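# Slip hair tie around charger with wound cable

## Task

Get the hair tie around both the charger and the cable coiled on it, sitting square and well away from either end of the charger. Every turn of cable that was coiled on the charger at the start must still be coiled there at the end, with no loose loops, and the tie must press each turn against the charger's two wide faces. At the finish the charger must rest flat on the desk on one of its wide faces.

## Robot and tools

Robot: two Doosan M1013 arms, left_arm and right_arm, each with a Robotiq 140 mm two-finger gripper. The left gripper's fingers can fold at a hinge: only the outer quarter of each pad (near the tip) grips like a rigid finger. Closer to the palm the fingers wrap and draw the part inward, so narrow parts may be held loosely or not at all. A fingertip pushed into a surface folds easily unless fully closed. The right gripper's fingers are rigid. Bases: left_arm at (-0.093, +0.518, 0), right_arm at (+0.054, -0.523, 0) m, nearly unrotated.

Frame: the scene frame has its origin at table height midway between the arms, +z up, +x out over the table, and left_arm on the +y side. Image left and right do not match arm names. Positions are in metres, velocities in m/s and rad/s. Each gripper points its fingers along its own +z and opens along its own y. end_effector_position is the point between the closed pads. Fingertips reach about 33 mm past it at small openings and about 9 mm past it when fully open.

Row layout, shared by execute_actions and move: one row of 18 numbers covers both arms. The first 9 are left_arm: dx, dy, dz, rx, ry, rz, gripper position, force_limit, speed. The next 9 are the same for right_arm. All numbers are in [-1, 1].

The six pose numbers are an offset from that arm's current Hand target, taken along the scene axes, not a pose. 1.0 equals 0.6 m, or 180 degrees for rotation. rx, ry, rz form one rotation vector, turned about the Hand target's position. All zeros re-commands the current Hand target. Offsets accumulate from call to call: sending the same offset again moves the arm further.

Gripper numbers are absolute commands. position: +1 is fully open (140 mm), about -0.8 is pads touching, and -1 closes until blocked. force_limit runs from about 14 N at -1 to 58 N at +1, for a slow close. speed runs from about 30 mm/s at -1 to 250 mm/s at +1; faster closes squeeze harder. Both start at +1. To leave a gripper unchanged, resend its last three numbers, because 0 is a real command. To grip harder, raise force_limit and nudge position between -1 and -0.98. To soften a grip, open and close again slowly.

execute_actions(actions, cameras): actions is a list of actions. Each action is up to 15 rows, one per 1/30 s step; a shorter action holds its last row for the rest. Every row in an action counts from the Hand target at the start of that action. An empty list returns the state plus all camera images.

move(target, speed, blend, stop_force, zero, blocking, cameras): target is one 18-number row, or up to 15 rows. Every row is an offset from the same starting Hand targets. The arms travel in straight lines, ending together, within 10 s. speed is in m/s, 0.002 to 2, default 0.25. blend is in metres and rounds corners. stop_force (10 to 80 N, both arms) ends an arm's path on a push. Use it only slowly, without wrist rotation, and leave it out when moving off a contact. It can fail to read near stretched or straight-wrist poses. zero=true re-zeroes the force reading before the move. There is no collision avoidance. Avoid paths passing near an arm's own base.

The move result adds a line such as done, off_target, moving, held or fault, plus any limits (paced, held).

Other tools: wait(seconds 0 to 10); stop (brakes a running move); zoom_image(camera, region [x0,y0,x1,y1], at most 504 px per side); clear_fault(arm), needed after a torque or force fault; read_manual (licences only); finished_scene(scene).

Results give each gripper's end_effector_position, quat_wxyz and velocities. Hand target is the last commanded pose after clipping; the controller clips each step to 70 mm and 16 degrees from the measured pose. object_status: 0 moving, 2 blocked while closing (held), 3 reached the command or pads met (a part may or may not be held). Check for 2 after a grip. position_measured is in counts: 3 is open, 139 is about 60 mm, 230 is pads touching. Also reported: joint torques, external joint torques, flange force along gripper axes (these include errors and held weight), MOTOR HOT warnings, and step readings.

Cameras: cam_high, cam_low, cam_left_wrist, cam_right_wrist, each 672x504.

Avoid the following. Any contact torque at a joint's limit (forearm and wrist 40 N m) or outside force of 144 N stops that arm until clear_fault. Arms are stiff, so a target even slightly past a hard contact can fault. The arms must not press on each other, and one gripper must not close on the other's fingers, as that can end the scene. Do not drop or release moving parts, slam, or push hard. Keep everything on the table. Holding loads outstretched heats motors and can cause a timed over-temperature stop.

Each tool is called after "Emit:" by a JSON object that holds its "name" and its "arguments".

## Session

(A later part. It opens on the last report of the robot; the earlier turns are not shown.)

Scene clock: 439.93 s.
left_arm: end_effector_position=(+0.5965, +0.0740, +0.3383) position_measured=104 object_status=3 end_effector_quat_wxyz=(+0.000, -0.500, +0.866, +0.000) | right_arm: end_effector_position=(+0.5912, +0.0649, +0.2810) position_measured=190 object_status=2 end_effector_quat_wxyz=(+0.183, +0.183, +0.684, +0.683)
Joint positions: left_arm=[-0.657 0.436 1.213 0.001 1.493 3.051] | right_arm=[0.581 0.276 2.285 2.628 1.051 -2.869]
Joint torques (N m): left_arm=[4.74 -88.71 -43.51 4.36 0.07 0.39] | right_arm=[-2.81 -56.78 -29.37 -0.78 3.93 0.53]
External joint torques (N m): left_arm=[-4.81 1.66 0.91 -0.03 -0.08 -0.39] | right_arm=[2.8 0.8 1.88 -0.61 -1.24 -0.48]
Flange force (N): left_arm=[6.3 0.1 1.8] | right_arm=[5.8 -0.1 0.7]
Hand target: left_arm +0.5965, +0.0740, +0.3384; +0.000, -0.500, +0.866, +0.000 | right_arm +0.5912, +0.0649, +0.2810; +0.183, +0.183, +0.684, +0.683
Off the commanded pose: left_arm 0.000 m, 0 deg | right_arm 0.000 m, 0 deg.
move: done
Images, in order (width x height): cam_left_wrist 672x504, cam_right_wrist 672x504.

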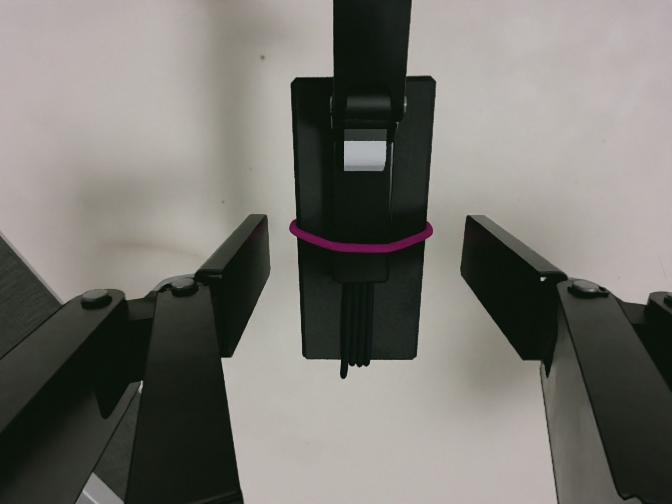

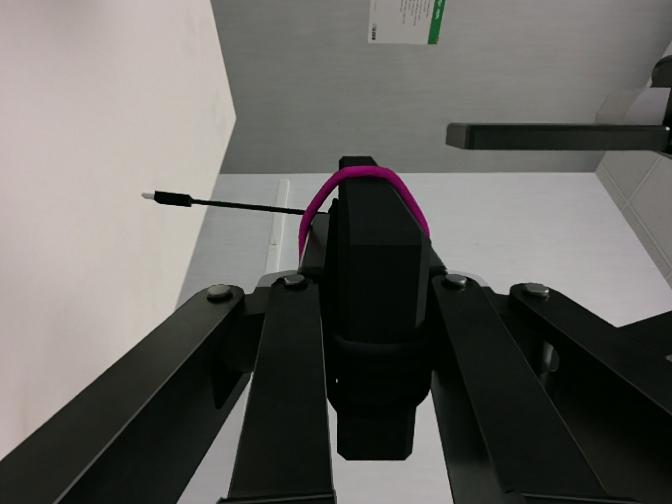

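Emit:
{"name": "move", "arguments": {"target": [0.0013,-0.0008,-0.0565,0,0,0,0.2,-0.5,-1,0,0,0,0,0,0,-1,-1,-1], "speed": 0.06}}

Emit:
{"name": "execute_actions", "arguments": {"actions": [[[0,0,0,0,0,0,-1,-0.05,-1,0,0,0,0,0,0,-1,-1,-1]],[[0,0,0,0,0,0,-1,-0.05,-1,0,0,0,0,0,0,-1,-1,-1]],[[0,0,0,0,0,0,-1,-0.05,-1,0,0,0,0,0,0,-1,-1,-1]],[[0,0,0,0,0,0,-1,-0.05,-1,0,0,0,0,0,0,-1,-1,-1]]], "cameras": ["cam_left_wrist","cam_right_wrist"]}}

Emit:
{"name": "zoom_image", "arguments": {"camera": "cam_left_wrist", "region": [180, 50, 540, 400]}}

Scene clock: 451.90 s.
left_arm: end_effector_position=(+0.5973, +0.0735, +0.3045) position_measured=104 object_status=3 end_effector_quat_wxyz=(+0.000, -0.500, +0.866, +0.000) | right_arm: end_effector_position=(+0.5912, +0.0649, +0.2810) position_measured=190 object_status=2 end_effector_quat_wxyz=(+0.183, +0.183, +0.684, +0.683)
Joint positions: left_arm=[-0.657 0.444 1.262 0.001 1.436 3.051] | right_arm=[0.581 0.276 2.285 2.628 1.051 -2.869]
Joint torques (N m): left_arm=[4.39 -88.76 -43.49 4.23 0.22 0.33] | right_arm=[-3.49 -56.42 -29.35 -0.8 3.92 0.44]
External joint torques (N m): left_arm=[-4.31 1.23 1.2 0.06 -0.23 -0.33] | right_arm=[3.39 0.46 1.86 -0.58 -1.23 -0.39]
Flange force (N): left_arm=[5.6 1.6 2.4] | right_arm=[7.1 0.6 0.9]
Hand target: left_arm +0.5973, +0.0735, +0.3045; +0.000, -0.500, +0.866, +0.000 | right_arm +0.5912, +0.0649, +0.2810; +0.183, +0.183, +0.684, +0.683
Off the commanded pose: left_arm 0.000 m, 0 deg | right_arm 0.000 m, 0 deg.
move: done

Scene clock: 454.10 s.
left_arm: end_effector_position=(+0.5973, +0.0735, +0.3045) position_measured=129 object_status=2 end_effector_quat_wxyz=(+0.000, -0.500, +0.866, +0.000) | right_arm: end_effector_position=(+0.5912, +0.0649, +0.2810) position_measured=190 object_status=2 end_effector_quat_wxyz=(+0.183, +0.183, +0.684, +0.683)
Joint positions: left_arm=[-0.657 0.444 1.262 0.001 1.436 3.051] | right_arm=[0.581 0.276 2.285 2.628 1.051 -2.869]
Joint torques (N m): left_arm=[4.91 -84.49 -40.23 4.38 0.13 0.39] | right_arm=[-3.13 -60.56 -32.79 -0.35 5.71 0.49]
External joint torques (N m): left_arm=[-5.05 -2.46 -1.76 -0.12 -0.14 -0.39] | right_arm=[3.11 4.53 5.24 -1.04 -3.01 -0.44]
External joint torques at the end of the 1st action: left_arm=[-4.9 -0.34 -0.06 -0.02 -0.07 -0.39] | right_arm=[2.76 1.97 3.06 -0.72 -1.87 -0.48]
External joint torques at the end of the 2nd action: left_arm=[-4.19 -2.72 -1.73 -0.07 -0.04 -0.31] | right_arm=[3.28 4.64 5.44 -1.02 -3.07 -0.42]
External joint torques at the end of the 3rd action: left_arm=[-4.45 -2.12 -1.57 -0.12 -0.12 -0.4] | right_arm=[3.1 4.76 5.29 -1.02 -3.11 -0.45]
Flange force (N): left_arm=[6.6 0.5 -2.9] | right_arm=[6.6 -4.6 0.4]
Flange force at the end of the 1st action (N): left_arm=[6.4 1.1 -0.1] | right_arm=[6.0 -1.5 0.3]
Flange force at the end of the 2nd action (N): left_arm=[5.4 0.8 -3.1] | right_arm=[7.1 -4.8 0.4]
Flange force at the end of the 3rd action (N): left_arm=[5.9 0.3 -2.6] | right_arm=[6.6 -4.9 0.6]
Hand target: left_arm +0.5973, +0.0735, +0.3045; +0.000, -0.500, +0.866, +0.000 | right_arm +0.5912, +0.0649, +0.2810; +0.183, +0.183, +0.684, +0.683
Off the commanded pose: left_arm 0.000 m, 0 deg | right_arm 0.000 m, 0 deg.
Step readings (end_effector_position of left_arm | right_arm; steps 1 to 15: 1st action; 16 to 30: 2nd action; 31 to 45: 3rd action; 46 to 60: 4th action):
0: (+0.5973, +0.0735, +0.3045) | (+0.5912, +0.0649, +0.2810)
1: (+0.5973, +0.0735, +0.3045) | (+0.5912, +0.0649, +0.2810)
2: (+0.5973, +0.0735, +0.3045) | (+0.5912, +0.0649, +0.2810)
4: (+0.5973, +0.0735, +0.3045) | (+0.5912, +0.0649, +0.2810)
8: (+0.5973, +0.0735, +0.3045) | (+0.5912, +0.0649, +0.2810)
15: (+0.5973, +0.0735, +0.3045) | (+0.5912, +0.0649, +0.2810)
16: (+0.5973, +0.0735, +0.3045) | (+0.5912, +0.0649, +0.2810)
17: (+0.5973, +0.0735, +0.3045) | (+0.5912, +0.0649, +0.2810)
19: (+0.5973, +0.0735, +0.3045) | (+0.5912, +0.0649, +0.2810)
23: (+0.5973, +0.0735, +0.3045) | (+0.5912, +0.0649, +0.2810)
30: (+0.5973, +0.0735, +0.3045) | (+0.5912, +0.0649, +0.2810)
31: (+0.5973, +0.0735, +0.3045) | (+0.5912, +0.0649, +0.2810)
32: (+0.5973, +0.0735, +0.3045) | (+0.5912, +0.0649, +0.2810)
34: (+0.5973, +0.0735, +0.3045) | (+0.5912, +0.0649, +0.2810)
38: (+0.5973, +0.0735, +0.3045) | (+0.5912, +0.0649, +0.2810)
45: (+0.5973, +0.0735, +0.3045) | (+0.5912, +0.0649, +0.2810)
46: (+0.5973, +0.0735, +0.3045) | (+0.5912, +0.0649, +0.2810)
47: (+0.5973, +0.0735, +0.3045) | (+0.5912, +0.0649, +0.2810)
49: (+0.5973, +0.0735, +0.3045) | (+0.5912, +0.0649, +0.2810)
53: (+0.5973, +0.0735, +0.3045) | (+0.5912, +0.0649, +0.2810)
60: (+0.5973, +0.0735, +0.3045) | (+0.5912, +0.0649, +0.2810)
Images, in order (width x height): cam_left_wrist 672x504, cam_right_wrist 672x504.

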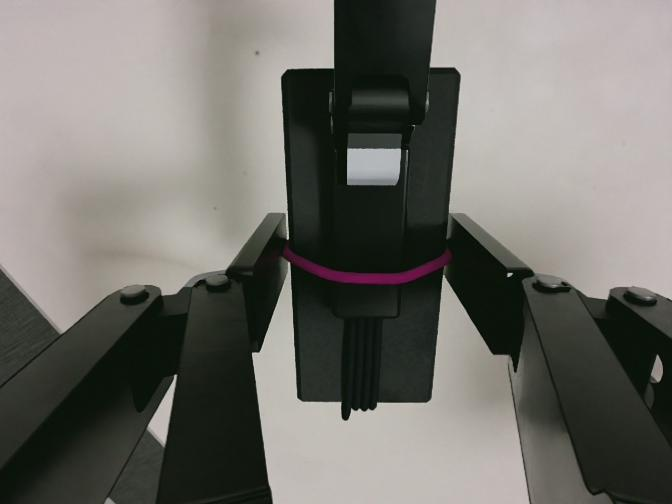

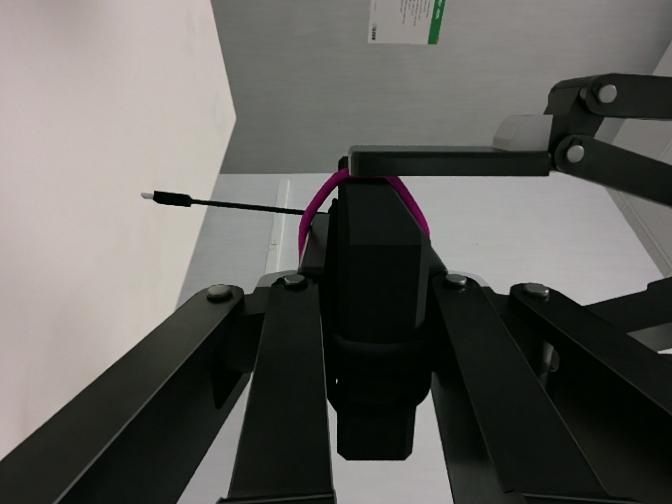

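Scaled by 1.400 from the camera's 672x504 image, which has a finer 960x720 frame.

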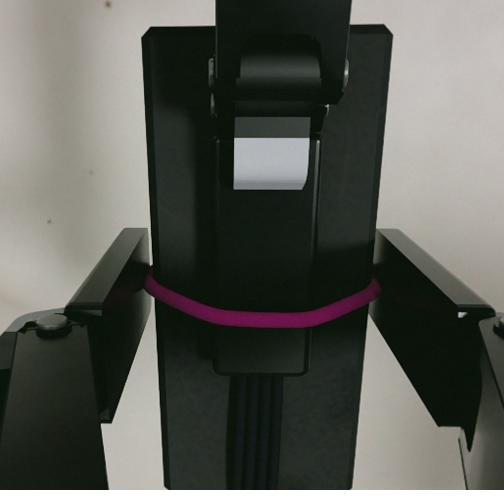

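Emit:
{"name": "move", "arguments": {"target": [[0,0,0,0,0,0,-1,-0.05,-1,0,0,0,0,0,0,-0.44,0.7,-1],[0,0,0,0,0,0,-1,-0.05,-1,-0.0267,-0.0462,0,0,0,0,-0.44,0.7,-1]], "speed": 0.03, "cameras": ["cam_left_wrist","cam_right_wrist"]}}

Emit:
{"name": "zoom_image", "arguments": {"camera": "cam_left_wrist", "region": [180, 0, 540, 430]}}

Emit:
{"name": "zoom_image", "arguments": {"camera": "cam_right_wrist", "region": [230, 130, 520, 480]}}

Scene clock: 461.97 s.
left_arm: end_effector_position=(+0.5973, +0.0735, +0.3045) position_measured=129 object_status=2 end_effector_quat_wxyz=(+0.000, -0.500, +0.866, +0.000) | right_arm: end_effector_position=(+0.5752, +0.0372, +0.2811) position_measured=185 object_status=3 end_effector_quat_wxyz=(+0.183, +0.183, +0.684, +0.683)
Joint positions: left_arm=[-0.657 0.444 1.262 0.001 1.436 3.051] | right_arm=[0.551 0.241 2.339 2.599 1.075 -2.863]
Joint torques (N m): left_arm=[6.53 -90.41 -43.99 5.25 0.33 0.36] | right_arm=[-4.09 -51.45 -26.79 -0.69 3.39 0.51]
External joint torques (N m): left_arm=[-6.54 3.27 1.96 -0.98 -0.34 -0.36] | right_arm=[4.12 -0.22 -0.11 -0.6 -0.7 -0.46]
Flange force (N): left_arm=[8.4 0.4 4.2] | right_arm=[7.7 1.7 4.2]
Hand target: left_arm +0.5973, +0.0735, +0.3045; +0.000, -0.500, +0.866, +0.000 | right_arm +0.5752, +0.0372, +0.2810; +0.183, +0.183, +0.684, +0.683
Off the commanded pose: left_arm 0.000 m, 0 deg | right_arm 0.000 m, 0 deg.
move: done
Images, in order (width x height): cam_left_wrist 672x504, cam_right_wrist 672x504.

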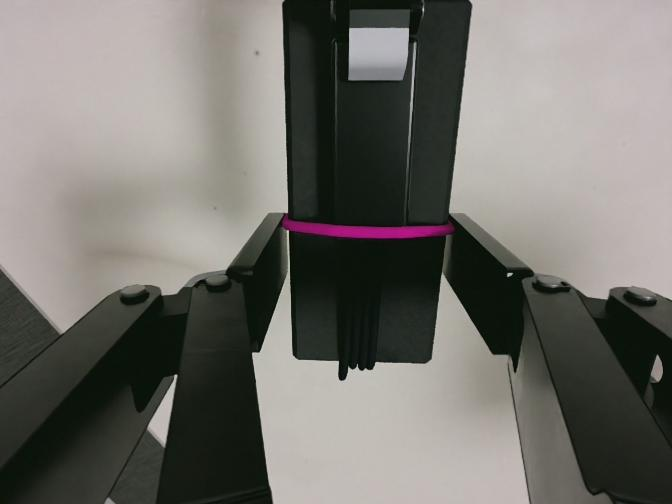

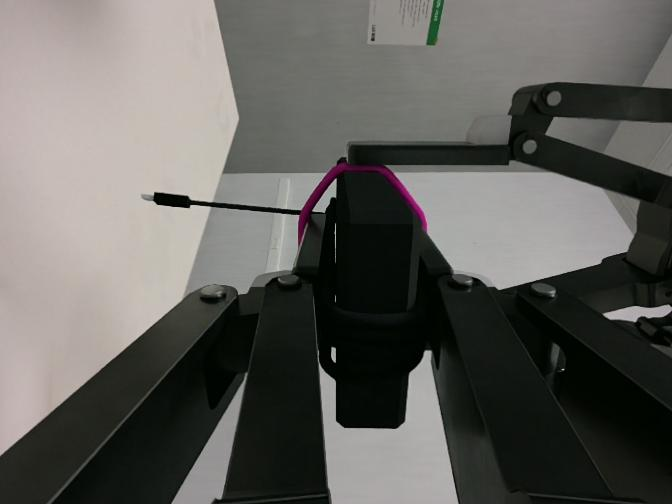

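Scaled by 1.172 from the camera's 672x504 image, which has a finer 960x720 frame.

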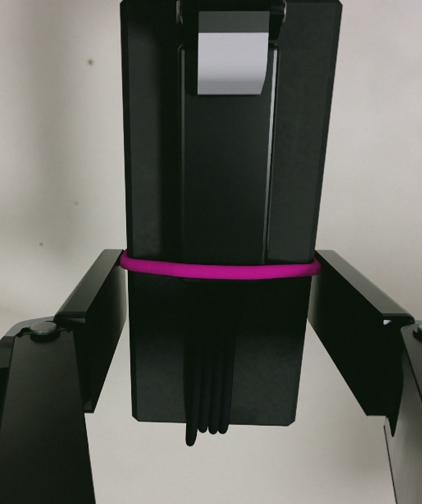

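Scaled by 1.440 from the camera's 672x504 image, which has a finer 960x720 frame.

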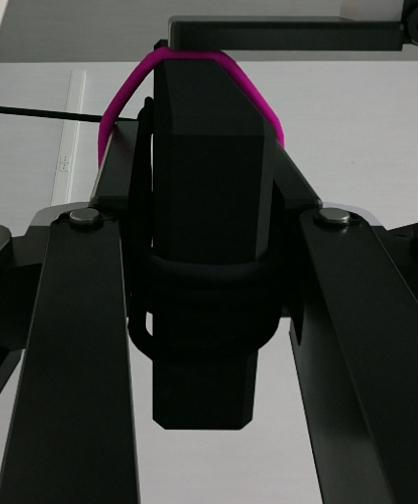

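Emit:
{"name": "execute_actions", "arguments": {"actions": [[[0,0,0,0,0,0,-1,-0.05,-1,0,0,0,0,0,0,-1,-1,-1]],[[0,0,0,0,0,0,-1,-0.05,-1,0,0,0,0,0,0,-1,-1,-1]],[[0,0,0,0,0,0,-1,-0.05,-1,0,0,0,0,0,0,-1,-1,-1]]]}}

Emit:
{"name": "move", "arguments": {"target": [[0,0,0,0,0,0,0.2,-0.5,-1,0,0,0,0,0,0,-1,-1,-1],[-0.0113,-0.0195,0,0,0,0,0.2,-0.5,-1,0,0,0,0,0,0,-1,-1,-1]], "speed": 0.05, "cameras": ["cam_left_wrist","cam_right_wrist"]}}

Emit:
{"name": "zoom_image", "arguments": {"camera": "cam_left_wrist", "region": [180, 0, 540, 430]}}

Emit:
{"name": "zoom_image", "arguments": {"camera": "cam_right_wrist", "region": [230, 130, 520, 480]}}

Scene clock: 478.50 s.
left_arm: end_effector_position=(+0.5973, +0.0735, +0.3045) position_measured=129 object_status=2 end_effector_quat_wxyz=(+0.000, -0.500, +0.866, +0.000) | right_arm: end_effector_position=(+0.5752, +0.0372, +0.2810) position_measured=191 object_status=2 end_effector_quat_wxyz=(+0.183, +0.183, +0.684, +0.683)
Joint positions: left_arm=[-0.657 0.444 1.262 0.001 1.436 3.051] | right_arm=[0.551 0.241 2.339 2.599 1.075 -2.863]
Joint torques (N m): left_arm=[6.65 -83.93 -39.49 5.1 0.26 0.41] | right_arm=[-3.43 -57.17 -31.89 -0.1 6.19 0.48]
External joint torques (N m): left_arm=[-6.73 -3.73 -2.82 -0.81 -0.27 -0.41] | right_arm=[3.5 5.29 5 -1.19 -3.51 -0.43]
External joint torques at the end of the 1st action: left_arm=[-6.75 -3.27 -2.34 -0.91 -0.26 -0.37] | right_arm=[3.62 5.76 4.95 -1.11 -3.46 -0.4]
External joint torques at the end of the 2nd action: left_arm=[-6.35 -3.55 -2.82 -0.86 -0.22 -0.35] | right_arm=[3.69 5.69 4.85 -1.1 -3.45 -0.42]
Flange force (N): left_arm=[8.7 0.3 -4.5] | right_arm=[7.1 -5.2 2.7]
Flange force at the end of the 1st action (N): left_arm=[8.7 0.7 -3.8] | right_arm=[7.2 -6.2 3.5]
Flange force at the end of the 2nd action (N): left_arm=[8.2 -0.1 -4.6] | right_arm=[7.3 -6.0 3.6]
Hand target: left_arm +0.5973, +0.0735, +0.3045; +0.000, -0.500, +0.866, +0.000 | right_arm +0.5752, +0.0372, +0.2810; +0.183, +0.183, +0.684, +0.683
Off the commanded pose: left_arm 0.000 m, 0 deg | right_arm 0.000 m, 0 deg.
Step readings (end_effector_position of left_arm | right_arm; steps 1 to 15: 1st action; 16 to 30: 2nd action; 31 to 45: 3rd action):
0: (+0.5973, +0.0735, +0.3045) | (+0.5752, +0.0372, +0.2810)
1: (+0.5973, +0.0735, +0.3045) | (+0.5752, +0.0372, +0.2810)
2: (+0.5973, +0.0735, +0.3045) | (+0.5752, +0.0372, +0.2810)
4: (+0.5973, +0.0735, +0.3045) | (+0.5752, +0.0372, +0.2810)
8: (+0.5973, +0.0735, +0.3046) | (+0.5752, +0.0371, +0.2810)
15: (+0.5973, +0.0735, +0.3046) | (+0.5752, +0.0371, +0.2810)
16: (+0.5973, +0.0735, +0.3046) | (+0.5752, +0.0371, +0.2810)
17: (+0.5973, +0.0735, +0.3046) | (+0.5752, +0.0371, +0.2810)
19: (+0.5973, +0.0735, +0.3046) | (+0.5752, +0.0371, +0.2810)
23: (+0.5973, +0.0735, +0.3046) | (+0.5752, +0.0371, +0.2810)
30: (+0.5973, +0.0735, +0.3046) | (+0.5752, +0.0371, +0.2810)
31: (+0.5973, +0.0735, +0.3046) | (+0.5752, +0.0371, +0.2810)
32: (+0.5973, +0.0735, +0.3046) | (+0.5752, +0.0371, +0.2810)
34: (+0.5973, +0.0735, +0.3046) | (+0.5752, +0.0372, +0.2810)
38: (+0.5973, +0.0735, +0.3046) | (+0.5752, +0.0372, +0.2810)
45: (+0.5973, +0.0735, +0.3046) | (+0.5752, +0.0372, +0.2810)

Scene clock: 480.00 s.
left_arm: end_effector_position=(+0.5905, +0.0619, +0.3046) position_measured=104 object_status=3 end_effector_quat_wxyz=(+0.000, -0.500, +0.866, +0.000) | right_arm: end_effector_position=(+0.5752, +0.0372, +0.2811) position_measured=191 object_status=2 end_effector_quat_wxyz=(+0.183, +0.183, +0.684, +0.683)
Joint positions: left_arm=[-0.673 0.445 1.26 0.001 1.437 3.035] | right_arm=[0.551 0.241 2.339 2.599 1.075 -2.863]
Joint torques (N m): left_arm=[4.69 -88.97 -43.28 4.31 0.13 0.3] | right_arm=[-2.72 -52.15 -28.75 -0.68 3.98 0.53]
External joint torques (N m): left_arm=[-4.51 1.92 1.26 -0.03 -0.14 -0.3] | right_arm=[2.71 0.35 1.85 -0.6 -1.3 -0.48]
Flange force (N): left_arm=[5.8 0.6 2.5] | right_arm=[6.2 0.8 0.6]
Hand target: left_arm +0.5905, +0.0618, +0.3045; +0.000, -0.500, +0.866, +0.000 | right_arm +0.5752, +0.0372, +0.2810; +0.183, +0.183, +0.684, +0.683
Off the commanded pose: left_arm 0.000 m, 0 deg | right_arm 0.000 m, 0 deg.
move: done
Images, in order (width x height): cam_left_wrist 672x504, cam_right_wrist 672x504.

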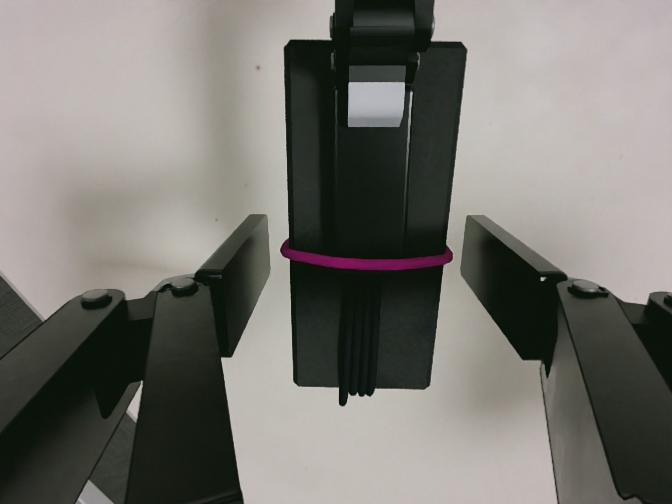

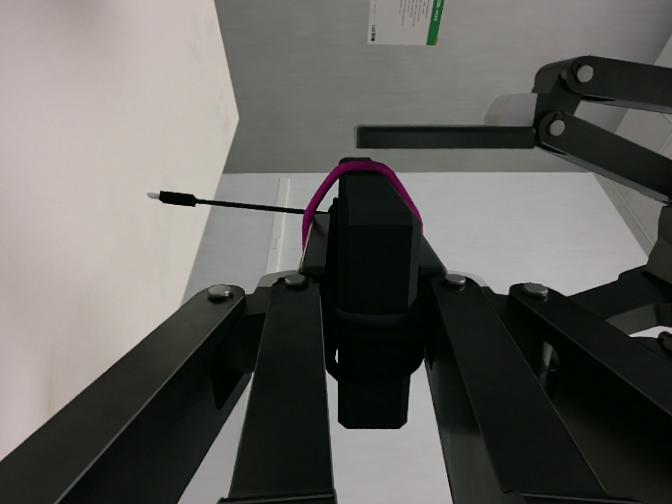

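Scaled by 1.172 from the camera's 672x504 image, which has a finer 960x720 frame.

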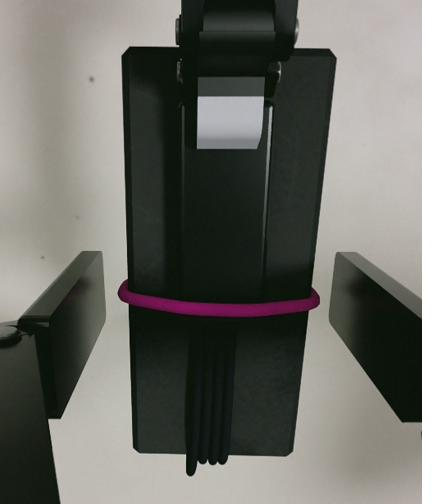

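Scaled by 1.440 from the camera's 672x504 image, which has a finer 960x720 frame.

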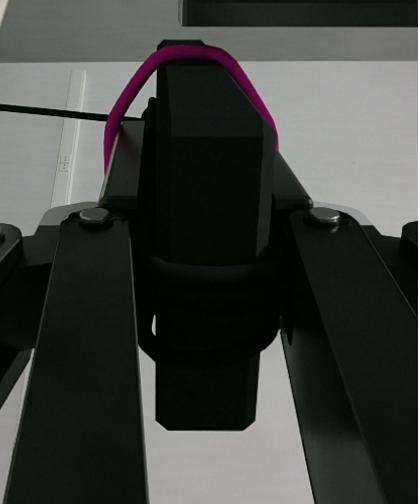

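Emit:
{"name": "execute_actions", "arguments": {"actions": [[[0,0,0,0,0,0,-1,-0.05,-1,0,0,0,0,0,0,-1,-1,-1]],[[0,0,0,0,0,0,-1,-0.05,-1,0,0,0,0,0,0,-1,-1,-1]],[[0,0,0,0,0,0,-1,-0.05,-1,0,0,0,0,0,0,-1,-1,-1]],[[0,0,0,0,0,0,-1,-0.05,-1,0,0,0,0,0,0,-1,-1,-1]]]}}

Emit:
{"name": "move", "arguments": {"target": [[0,0,0,0,0,0,-1,-0.05,-1,0,0,0,0,0,0,-0.44,0.7,-1],[0,0,0,0,0,0,-1,-0.05,-1,-0.0067,-0.0115,0,0,0,0,-0.44,0.7,-1]], "speed": 0.03, "cameras": ["cam_left_wrist","cam_right_wrist"]}}

Emit:
{"name": "zoom_image", "arguments": {"camera": "cam_left_wrist", "region": [180, 0, 540, 430]}}

Emit:
{"name": "zoom_image", "arguments": {"camera": "cam_right_wrist", "region": [230, 130, 520, 480]}}

Scene clock: 488.77 s.
left_arm: end_effector_position=(+0.5905, +0.0618, +0.3046) position_measured=129 object_status=2 end_effector_quat_wxyz=(+0.000, -0.500, +0.866, +0.000) | right_arm: end_effector_position=(+0.5752, +0.0372, +0.2810) position_measured=191 object_status=2 end_effector_quat_wxyz=(+0.183, +0.183, +0.684, +0.683)
Joint positions: left_arm=[-0.673 0.445 1.26 0.001 1.437 3.035] | right_arm=[0.551 0.241 2.339 2.599 1.075 -2.863]
Joint torques (N m): left_arm=[4.46 -85.61 -40.67 4.41 0.32 0.4] | right_arm=[-3.62 -55.73 -31.59 -0.15 5.48 0.49]
External joint torques (N m): left_arm=[-4.55 -2.07 -1.6 -0.12 -0.32 -0.4] | right_arm=[3.44 3.93 4.71 -1.11 -2.79 -0.44]
External joint torques at the end of the 1st action: left_arm=[-4.97 0.81 -0.11 -0.07 -0.29 -0.35] | right_arm=[3.66 2.14 3.17 -0.91 -1.87 -0.45]
External joint torques at the end of the 2nd action: left_arm=[-4.48 -2.2 -1.62 -0.09 -0.38 -0.34] | right_arm=[3.17 4.26 4.96 -1.18 -2.79 -0.44]
External joint torques at the end of the 3rd action: left_arm=[-4.6 -1.62 -1.97 -0.15 -0.36 -0.39] | right_arm=[3.23 3.93 4.85 -1.14 -2.81 -0.41]
Flange force (N): left_arm=[6.0 0.4 -2.3] | right_arm=[7.3 -4.0 1.2]
Flange force at the end of the 1st action (N): left_arm=[6.5 -0.7 0.5] | right_arm=[7.7 -1.9 1.5]
Flange force at the end of the 2nd action (N): left_arm=[5.8 0.6 -2.2] | right_arm=[6.6 -4.7 0.8]
Flange force at the end of the 3rd action (N): left_arm=[6.2 -1.2 -2.7] | right_arm=[6.9 -4.0 0.7]
Hand target: left_arm +0.5905, +0.0618, +0.3045; +0.000, -0.500, +0.866, +0.000 | right_arm +0.5752, +0.0372, +0.2810; +0.183, +0.183, +0.684, +0.683
Off the commanded pose: left_arm 0.000 m, 0 deg | right_arm 0.000 m, 0 deg.
Step readings (end_effector_position of left_arm | right_arm; steps 1 to 15: 1st action; 16 to 30: 2nd action; 31 to 45: 3rd action; 46 to 60: 4th action):
0: (+0.5905, +0.0618, +0.3045) | (+0.5752, +0.0372, +0.2810)
1: (+0.5905, +0.0618, +0.3045) | (+0.5752, +0.0372, +0.2810)
2: (+0.5905, +0.0618, +0.3045) | (+0.5752, +0.0372, +0.2810)
4: (+0.5905, +0.0618, +0.3045) | (+0.5752, +0.0372, +0.2810)
8: (+0.5905, +0.0618, +0.3045) | (+0.5752, +0.0372, +0.2810)
15: (+0.5905, +0.0618, +0.3046) | (+0.5752, +0.0372, +0.2810)
16: (+0.5905, +0.0618, +0.3046) | (+0.5752, +0.0372, +0.2810)
17: (+0.5905, +0.0618, +0.3046) | (+0.5752, +0.0372, +0.2810)
19: (+0.5905, +0.0618, +0.3046) | (+0.5752, +0.0372, +0.2810)
23: (+0.5905, +0.0618, +0.3046) | (+0.5752, +0.0372, +0.2810)
30: (+0.5905, +0.0618, +0.3046) | (+0.5752, +0.0372, +0.2810)
31: (+0.5905, +0.0618, +0.3046) | (+0.5752, +0.0372, +0.2810)
32: (+0.5905, +0.0618, +0.3046) | (+0.5752, +0.0372, +0.2810)
34: (+0.5905, +0.0618, +0.3046) | (+0.5752, +0.0372, +0.2810)
38: (+0.5905, +0.0618, +0.3046) | (+0.5752, +0.0372, +0.2810)
45: (+0.5905, +0.0618, +0.3046) | (+0.5752, +0.0372, +0.2810)
46: (+0.5905, +0.0618, +0.3046) | (+0.5752, +0.0372, +0.2810)
47: (+0.5905, +0.0618, +0.3046) | (+0.5752, +0.0372, +0.2810)
49: (+0.5905, +0.0618, +0.3046) | (+0.5752, +0.0372, +0.2810)
53: (+0.5905, +0.0618, +0.3046) | (+0.5752, +0.0372, +0.2810)
60: (+0.5905, +0.0618, +0.3046) | (+0.5752, +0.0372, +0.2810)

Scene clock: 489.97 s.
left_arm: end_effector_position=(+0.5905, +0.0618, +0.3045) position_measured=129 object_status=2 end_effector_quat_wxyz=(+0.000, -0.500, +0.866, +0.000) | right_arm: end_effector_position=(+0.5712, +0.0303, +0.2811) position_measured=185 object_status=3 end_effector_quat_wxyz=(+0.183, +0.183, +0.684, +0.683)
Joint positions: left_arm=[-0.673 0.445 1.26 0.001 1.437 3.035] | right_arm=[0.542 0.232 2.352 2.591 1.081 -2.862]
Joint torques (N m): left_arm=[4.86 -91.71 -44.69 4.4 0.24 0.35] | right_arm=[-3.14 -49.61 -26.77 -0.78 3.08 0.45]
External joint torques (N m): left_arm=[-4.82 4.78 2.62 -0.12 -0.26 -0.35] | right_arm=[3.19 -1.19 0.01 -0.48 -0.39 -0.4]
Flange force (N): left_arm=[6.4 -0.6 5.4] | right_arm=[6.5 2.9 1.9]
Hand target: left_arm +0.5905, +0.0618, +0.3045; +0.000, -0.500, +0.866, +0.000 | right_arm +0.5712, +0.0303, +0.2810; +0.183, +0.183, +0.684, +0.683
Off the commanded pose: left_arm 0.000 m, 0 deg | right_arm 0.000 m, 0 deg.
move: done
Images, in order (width x height): cam_left_wrist 672x504, cam_right_wrist 672x504.

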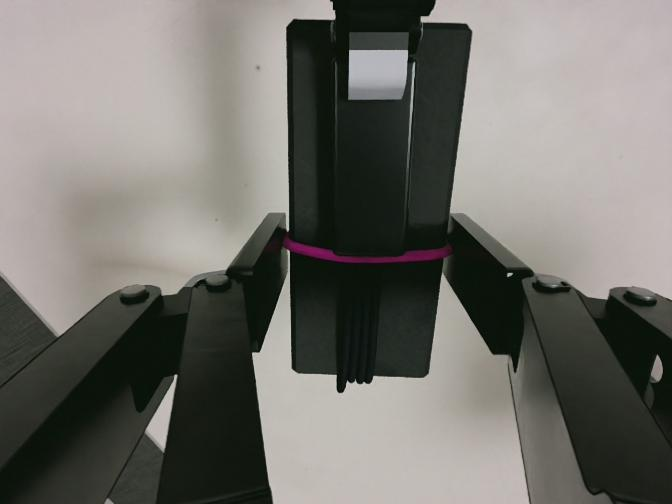

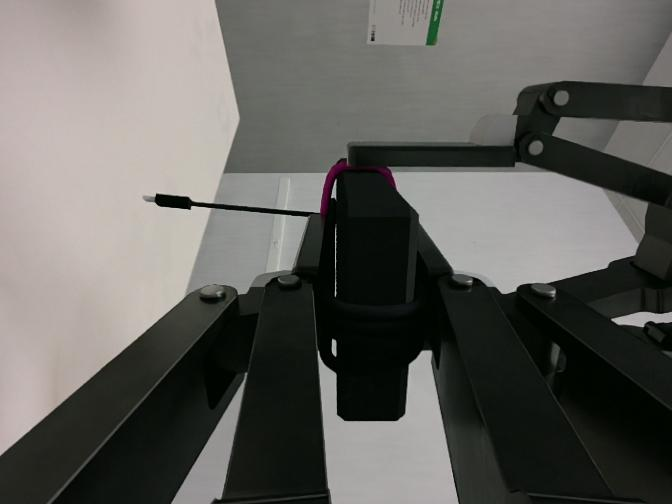

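Scaled by 1.172 from the camera's 672x504 image, which has a finer 960x720 frame.

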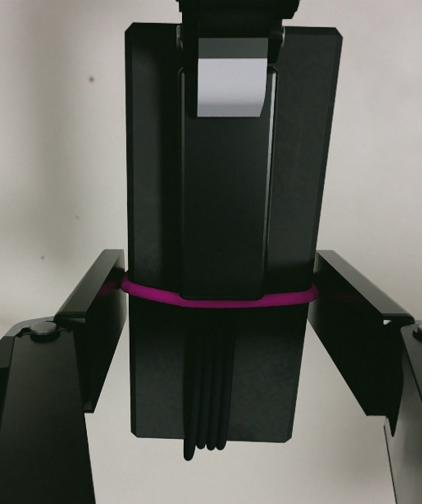

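Scaled by 1.440 from the camera's 672x504 image, which has a finer 960x720 frame.

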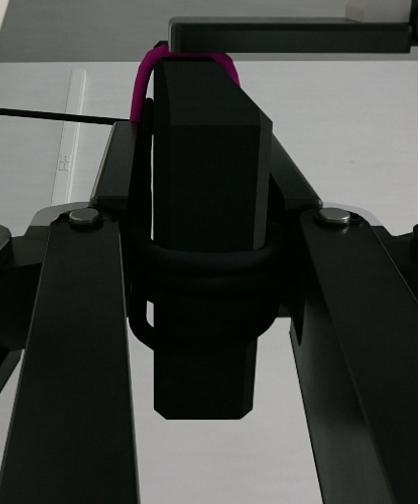

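Emit:
{"name": "move", "arguments": {"target": [[0,0,0,0,0,0,-1,-0.05,-1,0,0,0,0,0,0,-0.38,0.7,-1],[0,0,0,0,0,0,-1,-0.05,-1,-0.0417,-0.0722,0,0,0,0,-0.38,0.7,-1],[0,0,0,0,0,0,-1,-0.05,-1,-0.1,-0.1732,0,0,0,0,-0.38,0.7,-1],[0,0,-0.4075,0,0,0,-1,-0.05,-1,-0.15,-0.2598,0,0,0,0,-0.38,0.7,-1]], "speed": [0.05,0.05,0.12,0.12], "blend": [0,0.01,0.01,0], "cameras": ["cam_low","cam_left_wrist","cam_right_wrist"]}}

Emit:
{"name": "zoom_image", "arguments": {"camera": "cam_left_wrist", "region": [180, 0, 540, 430]}}

Emit:
{"name": "zoom_image", "arguments": {"camera": "cam_low", "region": [240, 200, 390, 310]}}

Scene clock: 501.40 s.
left_arm: end_effector_position=(+0.5905, +0.0619, +0.0600) position_measured=129 object_status=2 end_effector_quat_wxyz=(+0.000, -0.500, +0.866, +0.000) | right_arm: end_effector_position=(+0.4812, -0.1256, +0.2810) position_measured=177 object_status=3 end_effector_quat_wxyz=(+0.183, +0.183, +0.684, +0.683)
Joint positions: left_arm=[-0.673 0.575 1.521 0.001 1.046 3.034] | right_arm=[0.248 0.021 2.622 2.302 1.22 -2.778]
Joint torques (N m): left_arm=[4.82 -97.89 -39.14 3.7 0.13 0.4] | right_arm=[-3.14 -26.46 -24.91 -0.06 2.91 0.48]
External joint torques (N m): left_arm=[-4.6 4.66 2.5 0.03 -0.15 -0.4] | right_arm=[3.19 -0.75 -0.13 -0.38 -0.3 -0.44]
Flange force (N): left_arm=[6.1 0.2 5.7] | right_arm=[8.4 2.1 6.9]
Hand target: left_arm +0.5905, +0.0618, +0.0600; +0.000, -0.500, +0.866, +0.000 | right_arm +0.4812, -0.1256, +0.2810; +0.183, +0.183, +0.684, +0.683
Off the commanded pose: left_arm 0.000 m, 0 deg | right_arm 0.000 m, 0 deg.
move: done
Images, in order (width x height): cam_low 672x504, cam_left_wrist 672x504, cam_right_wrist 672x504.

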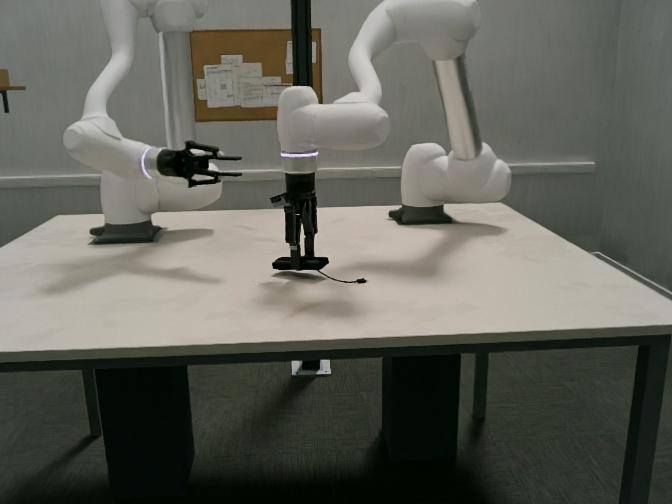

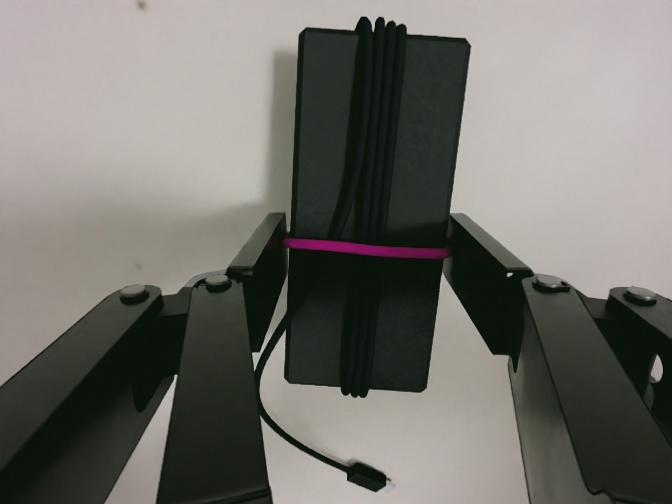

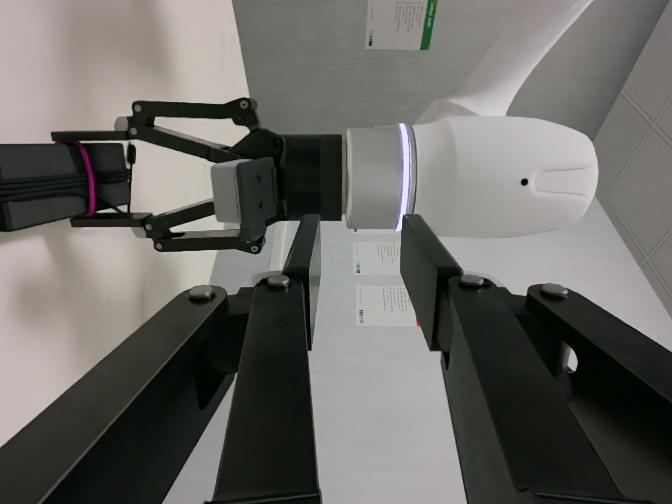

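Scaled by 1.172 from the camera's 672x504 image, which has a finer 960x720 frame.

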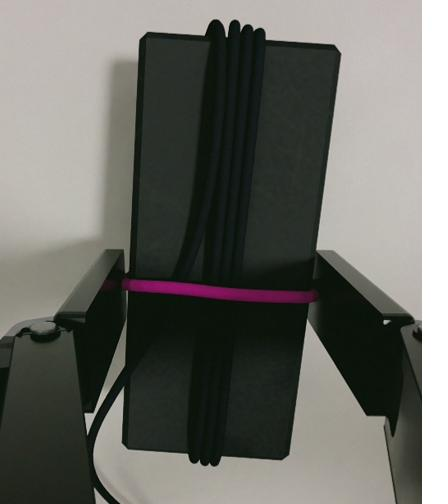

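Scaled by 3.360 from the camera's 672x504 image, which has a finer 960x720 frame.

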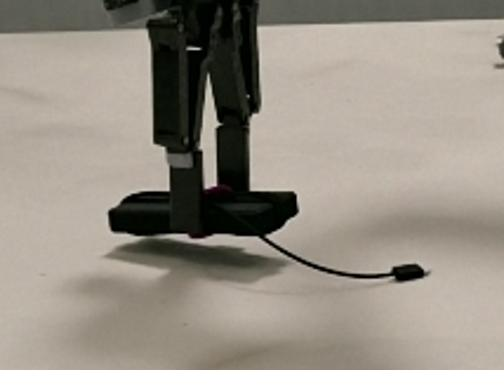

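Emit:
{"name": "move", "arguments": {"target": [0,0,-0.0367,0,0,0,-1,-0.05,-1,0,0,0,0,0,0,-0.38,0.7,-1], "speed": 0.02, "stop_force": 10, "cameras": ["cam_low","cam_left_wrist"]}}

Emit:
{"name": "zoom_image", "arguments": {"camera": "cam_left_wrist", "region": [180, 0, 540, 500]}}

Emit:
{"name": "zoom_image", "arguments": {"camera": "cam_low", "region": [240, 200, 390, 310]}}

Scene clock: 539.33 s.
left_arm: end_effector_position=(+0.5906, +0.0618, +0.0404) position_measured=129 object_status=2 end_effector_quat_wxyz=(+0.000, -0.500, +0.866, +0.000) | right_arm: end_effector_position=(+0.4812, -0.1256, +0.2810) position_measured=177 object_status=3 end_effector_quat_wxyz=(+0.183, +0.183, +0.684, +0.683)
Joint positions: left_arm=[-0.673 0.591 1.534 0.001 1.017 3.034] | right_arm=[0.248 0.021 2.622 2.302 1.22 -2.778]
Joint torques (N m): left_arm=[4.77 -88.33 -31.88 3.74 0 0.27] | right_arm=[-3.16 -26.26 -24.95 -0.07 2.96 0.57]
External joint torques (N m): left_arm=[-4.56 -6.9 -4.44 -0.04 -0.01 -0.27] | right_arm=[3.08 -1.01 -0.13 -0.35 -0.34 -0.52]
Flange force (N): left_arm=[5.9 -0.4 -8.7] | right_arm=[8.6 2.7 6.5]
Hand target: left_arm +0.5906, +0.0618, +0.0404; +0.000, -0.500, +0.866, +0.000 (not the last commanded pose) | right_arm +0.4812, -0.1256, +0.2810; +0.183, +0.183, +0.684, +0.683
Off the commanded pose: left_arm 0.002 m, 0 deg | right_arm 0.000 m, 0 deg.
move: contact (left_arm)
Images, in order (width x height): cam_low 672x504, cam_left_wrist 672x504.

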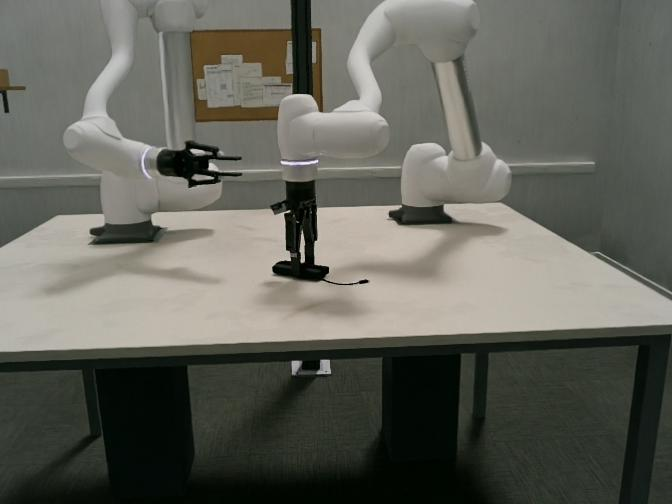

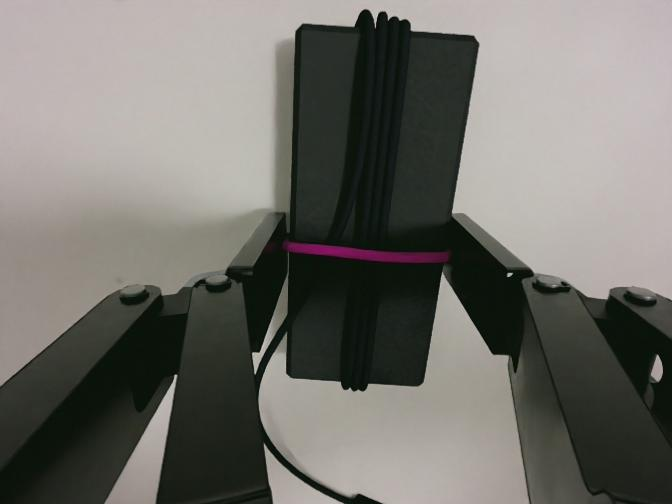

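Scaled by 1.008 from the camera's 672x504 image, which has a finer 960x720 frame.

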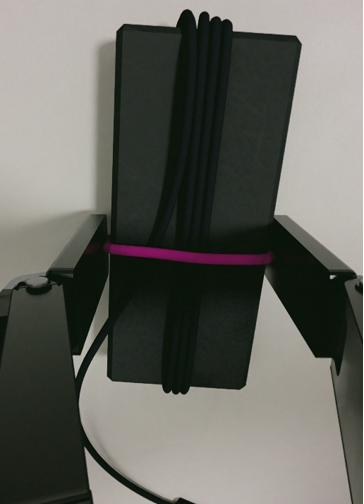

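Scaled by 3.360 from the camera's 672x504 image, which has a finer 960x720 frame.

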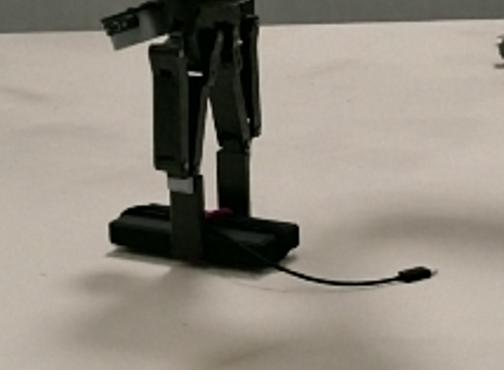

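Emit:
{"name": "move", "arguments": {"target": [[0,0,0,0,0,0,0.2,-0.5,-1,0,0,0,0,0,0,-0.38,0.7,-1],[0,0,0.25,0,0,0,0.2,-0.5,-1,0,0,0,0,0,0,-0.38,0.7,-1]], "speed": 0.12, "cameras": ["cam_left_wrist"]}}

Emit:
{"name": "zoom_image", "arguments": {"camera": "cam_left_wrist", "region": [240, 40, 460, 340]}}

Scene clock: 552.07 s.
left_arm: end_effector_position=(+0.5906, +0.0618, +0.1906) position_measured=104 object_status=3 end_effector_quat_wxyz=(+0.000, -0.500, +0.866, +0.000) | right_arm: end_effector_position=(+0.4812, -0.1256, +0.2810) position_measured=177 object_status=3 end_effector_quat_wxyz=(+0.183, +0.183, +0.684, +0.683)
Joint positions: left_arm=[-0.673 0.488 1.405 0.001 1.249 3.035] | right_arm=[0.248 0.021 2.622 2.302 1.22 -2.778]
Joint torques (N m): left_arm=[4.57 -91.67 -41.26 4.09 0.09 0.36] | right_arm=[-3.23 -26.26 -24.95 -0.09 2.96 0.5]
External joint torques (N m): left_arm=[-4.83 2.04 1.01 -0.02 -0.1 -0.36] | right_arm=[3.2 -0.95 -0.12 -0.34 -0.35 -0.45]
Flange force (N): left_arm=[6.3 0.0 2.3] | right_arm=[8.8 2.7 6.8]
Hand target: left_arm +0.5906, +0.0618, +0.1904; +0.000, -0.500, +0.866, +0.000 | right_arm +0.4812, -0.1256, +0.2810; +0.183, +0.183, +0.684, +0.683
Off the commanded pose: left_arm 0.000 m, 0 deg | right_arm 0.000 m, 0 deg.
move: done
Images, in order (width x height): cam_left_wrist 672x504.

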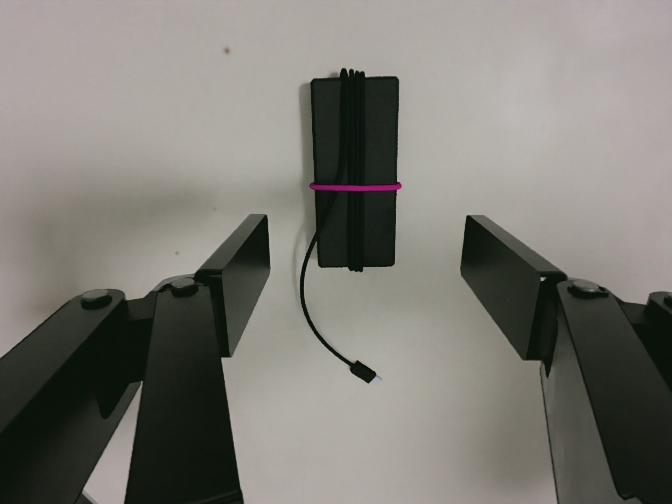

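Scaled by 1.680 from the camera's 672x504 image, which has a finer 960x720 frame.

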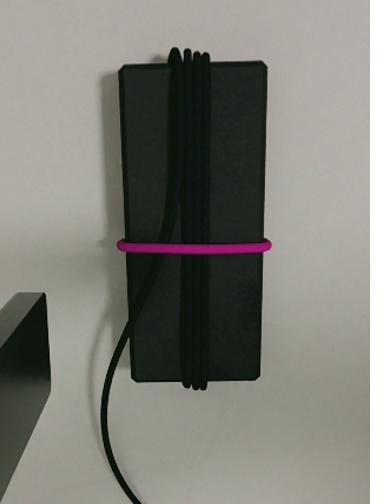

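Emit:
{"name": "move", "arguments": {"target": [0.1455,0.0988,-0.184,0,0,0,-0.33,-0.5,0,0,0,0,0,0,0,-0.38,0.7,-1], "speed": 0.2, "cameras": ["cam_left_wrist"]}}

Emit:
{"name": "zoom_image", "arguments": {"camera": "cam_left_wrist", "region": [200, 20, 520, 340]}}

Scene clock: 580.73 s.
left_arm: end_effector_position=(+0.6779, +0.1211, +0.0802) position_measured=171 object_status=3 end_effector_quat_wxyz=(+0.000, -0.500, +0.866, +0.000) | right_arm: end_effector_position=(+0.4812, -0.1256, +0.2810) position_measured=177 object_status=3 end_effector_quat_wxyz=(+0.183, +0.183, +0.684, +0.683)
Joint positions: left_arm=[-0.558 0.625 1.395 0.001 1.122 3.15] | right_arm=[0.248 0.021 2.622 2.302 1.22 -2.778]
Joint torques (N m): left_arm=[4.46 -101.49 -39.36 3.89 0.13 0.31] | right_arm=[-3.17 -26.01 -25.07 -0.11 2.98 0.48]
External joint torques (N m): left_arm=[-4.19 1.47 0.95 0.03 -0.13 -0.31] | right_arm=[3.26 -1.45 -0.01 -0.34 -0.36 -0.43]
Flange force (N): left_arm=[5.2 0.3 2.0] | right_arm=[9.5 4.1 6.2]
Hand target: left_arm +0.6779, +0.1211, +0.0800; +0.000, -0.500, +0.866, +0.000 | right_arm +0.4812, -0.1256, +0.2810; +0.183, +0.183, +0.684, +0.683
Off the commanded pose: left_arm 0.000 m, 0 deg | right_arm 0.000 m, 0 deg.
move: done
Images, in order (width x height): cam_left_wrist 672x504.

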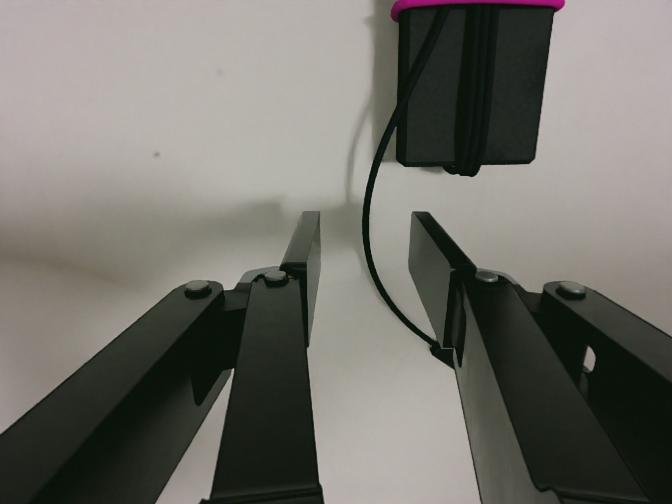

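Scaled by 1.575 from the camera's 672x504 image, which has a finer 960x720 frame.

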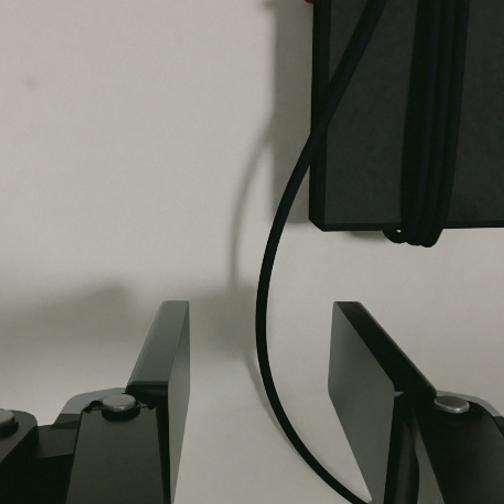

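Emit:
{"name": "move", "arguments": {"target": [0,0,-0.07,0,0,0,-0.33,-0.5,0,0,0,0,0,0,0,-0.38,0.7,-1], "speed": 0.08}}

Emit:
{"name": "execute_actions", "arguments": {"actions": [[[0,0,0,0,0,0,-1,-1,-1,0,0,0,0,0,0,-0.38,0.7,-1]],[[0,0,0,0,0,0,-1,-1,-1,0,0,0,0,0,0,-0.38,0.7,-1]],[[0,0,0,0,0,0,-1,-1,-1,0,0,0,0,0,0,-0.38,0.7,-1]],[[0,0,0,0,0,0,-1,-1,-1,0,0,0,0,0,0,-0.38,0.7,-1]]], "cameras": ["cam_left_wrist"]}}

Emit:
{"name": "zoom_image", "arguments": {"camera": "cam_left_wrist", "region": [200, 20, 520, 340]}}

Scene clock: 588.13 s.
left_arm: end_effector_position=(+0.6779, +0.1211, +0.0380) position_measured=171 object_status=3 end_effector_quat_wxyz=(+0.000, -0.500, +0.866, +0.000) | right_arm: end_effector_position=(+0.4812, -0.1256, +0.2810) position_measured=177 object_status=3 end_effector_quat_wxyz=(+0.183, +0.183, +0.684, +0.683)
Joint positions: left_arm=[-0.558 0.656 1.425 0.001 1.061 3.15] | right_arm=[0.248 0.021 2.622 2.302 1.22 -2.778]
Joint torques (N m): left_arm=[4.79 -102.99 -38.04 3.83 0.1 0.39] | right_arm=[-3.11 -26.05 -25.12 -0.05 2.98 0.48]
External joint torques (N m): left_arm=[-5.28 1.68 0.79 -0.05 -0.11 -0.39] | right_arm=[3.16 -1.15 0.06 -0.4 -0.37 -0.43]
Flange force (N): left_arm=[6.5 -0.3 2.0] | right_arm=[8.9 3.3 6.1]
Hand target: left_arm +0.6779, +0.1211, +0.0380; +0.000, -0.500, +0.866, +0.000 | right_arm +0.4812, -0.1256, +0.2810; +0.183, +0.183, +0.684, +0.683
Off the commanded pose: left_arm 0.000 m, 0 deg | right_arm 0.000 m, 0 deg.
move: done

Scene clock: 590.33 s.
left_arm: end_effector_position=(+0.6779, +0.1211, +0.0380) position_measured=225 object_status=2 end_effector_quat_wxyz=(+0.000, -0.500, +0.866, +0.000) | right_arm: end_effector_position=(+0.4812, -0.1256, +0.2810) position_measured=177 object_status=3 end_effector_quat_wxyz=(+0.183, +0.183, +0.684, +0.683)
Joint positions: left_arm=[-0.558 0.656 1.425 0.001 1.061 3.15] | right_arm=[0.248 0.021 2.622 2.302 1.22 -2.778]
Joint torques (N m): left_arm=[4.58 -102.56 -38.01 3.88 0.1 0.37] | right_arm=[-3.04 -26.32 -24.92 -0.09 2.91 0.52]
External joint torques (N m): left_arm=[-4.84 1.73 1 -0.13 -0.1 -0.37] | right_arm=[3.06 -0.99 -0.12 -0.35 -0.3 -0.47]
External joint torques at the end of the 1st action: left_arm=[-4.23 1.14 0.76 0.01 -0.11 -0.45] | right_arm=[3.21 -1 0.09 -0.37 -0.32 -0.45]
External joint torques at the end of the 2nd action: left_arm=[-4.9 1.23 1.02 -0.04 -0.14 -0.35] | right_arm=[3.19 -0.66 -0.09 -0.37 -0.36 -0.42]
External joint torques at the end of the 3rd action: left_arm=[-4.32 1.11 0.73 -0.01 -0.08 -0.4] | right_arm=[3.3 -1.05 -0.17 -0.38 -0.35 -0.42]
Flange force (N): left_arm=[6.0 0.1 2.2] | right_arm=[8.4 2.6 6.3]
Flange force at the end of the 1st action (N): left_arm=[5.4 0.4 1.5] | right_arm=[9.0 2.6 6.4]
Flange force at the end of the 2nd action (N): left_arm=[6.1 0.9 1.8] | right_arm=[8.4 2.0 7.0]
Flange force at the end of the 3rd action (N): left_arm=[5.5 0.3 1.5] | right_arm=[8.9 3.1 6.9]
Hand target: left_arm +0.6779, +0.1211, +0.0380; +0.000, -0.500, +0.866, +0.000 | right_arm +0.4812, -0.1256, +0.2810; +0.183, +0.183, +0.684, +0.683
Off the commanded pose: left_arm 0.000 m, 0 deg | right_arm 0.000 m, 0 deg.
Step readings (end_effector_position of left_arm | right_arm; steps 1 to 15: 1st action; 16 to 30: 2nd action; 31 to 45: 3rd action; 46 to 60: 4th action):
0: (+0.6779, +0.1211, +0.0380) | (+0.4812, -0.1256, +0.2810)
1: (+0.6779, +0.1211, +0.0380) | (+0.4812, -0.1256, +0.2810)
2: (+0.6779, +0.1211, +0.0380) | (+0.4812, -0.1256, +0.2810)
4: (+0.6779, +0.1211, +0.0380) | (+0.4812, -0.1256, +0.2810)
8: (+0.6779, +0.1211, +0.0380) | (+0.4812, -0.1256, +0.2810)
15: (+0.6779, +0.1211, +0.0380) | (+0.4812, -0.1256, +0.2810)
16: (+0.6779, +0.1211, +0.0380) | (+0.4812, -0.1256, +0.2810)
17: (+0.6779, +0.1211, +0.0380) | (+0.4812, -0.1256, +0.2810)
19: (+0.6779, +0.1211, +0.0380) | (+0.4812, -0.1256, +0.2810)
23: (+0.6779, +0.1211, +0.0380) | (+0.4812, -0.1256, +0.2810)
30: (+0.6779, +0.1211, +0.0380) | (+0.4812, -0.1256, +0.2810)
31: (+0.6779, +0.1211, +0.0380) | (+0.4812, -0.1256, +0.2810)
32: (+0.6779, +0.1211, +0.0380) | (+0.4812, -0.1256, +0.2810)
34: (+0.6779, +0.1211, +0.0380) | (+0.4812, -0.1256, +0.2810)
38: (+0.6779, +0.1211, +0.0380) | (+0.4812, -0.1256, +0.2810)
45: (+0.6779, +0.1211, +0.0380) | (+0.4812, -0.1256, +0.2810)
46: (+0.6779, +0.1211, +0.0380) | (+0.4812, -0.1256, +0.2810)
47: (+0.6779, +0.1211, +0.0380) | (+0.4812, -0.1256, +0.2810)
49: (+0.6779, +0.1211, +0.0380) | (+0.4812, -0.1256, +0.2810)
53: (+0.6779, +0.1211, +0.0380) | (+0.4812, -0.1256, +0.2810)
60: (+0.6779, +0.1211, +0.0380) | (+0.4812, -0.1256, +0.2810)
Images, in order (width x height): cam_left_wrist 672x504.

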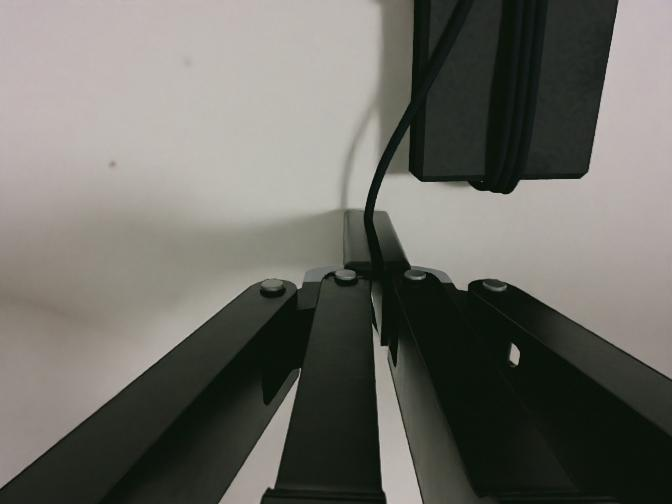

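Scaled by 1.575 from the camera's 672x504 image, which has a finer 960x720 frame.

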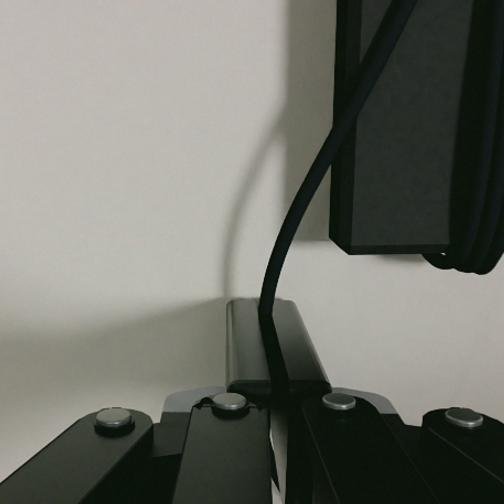

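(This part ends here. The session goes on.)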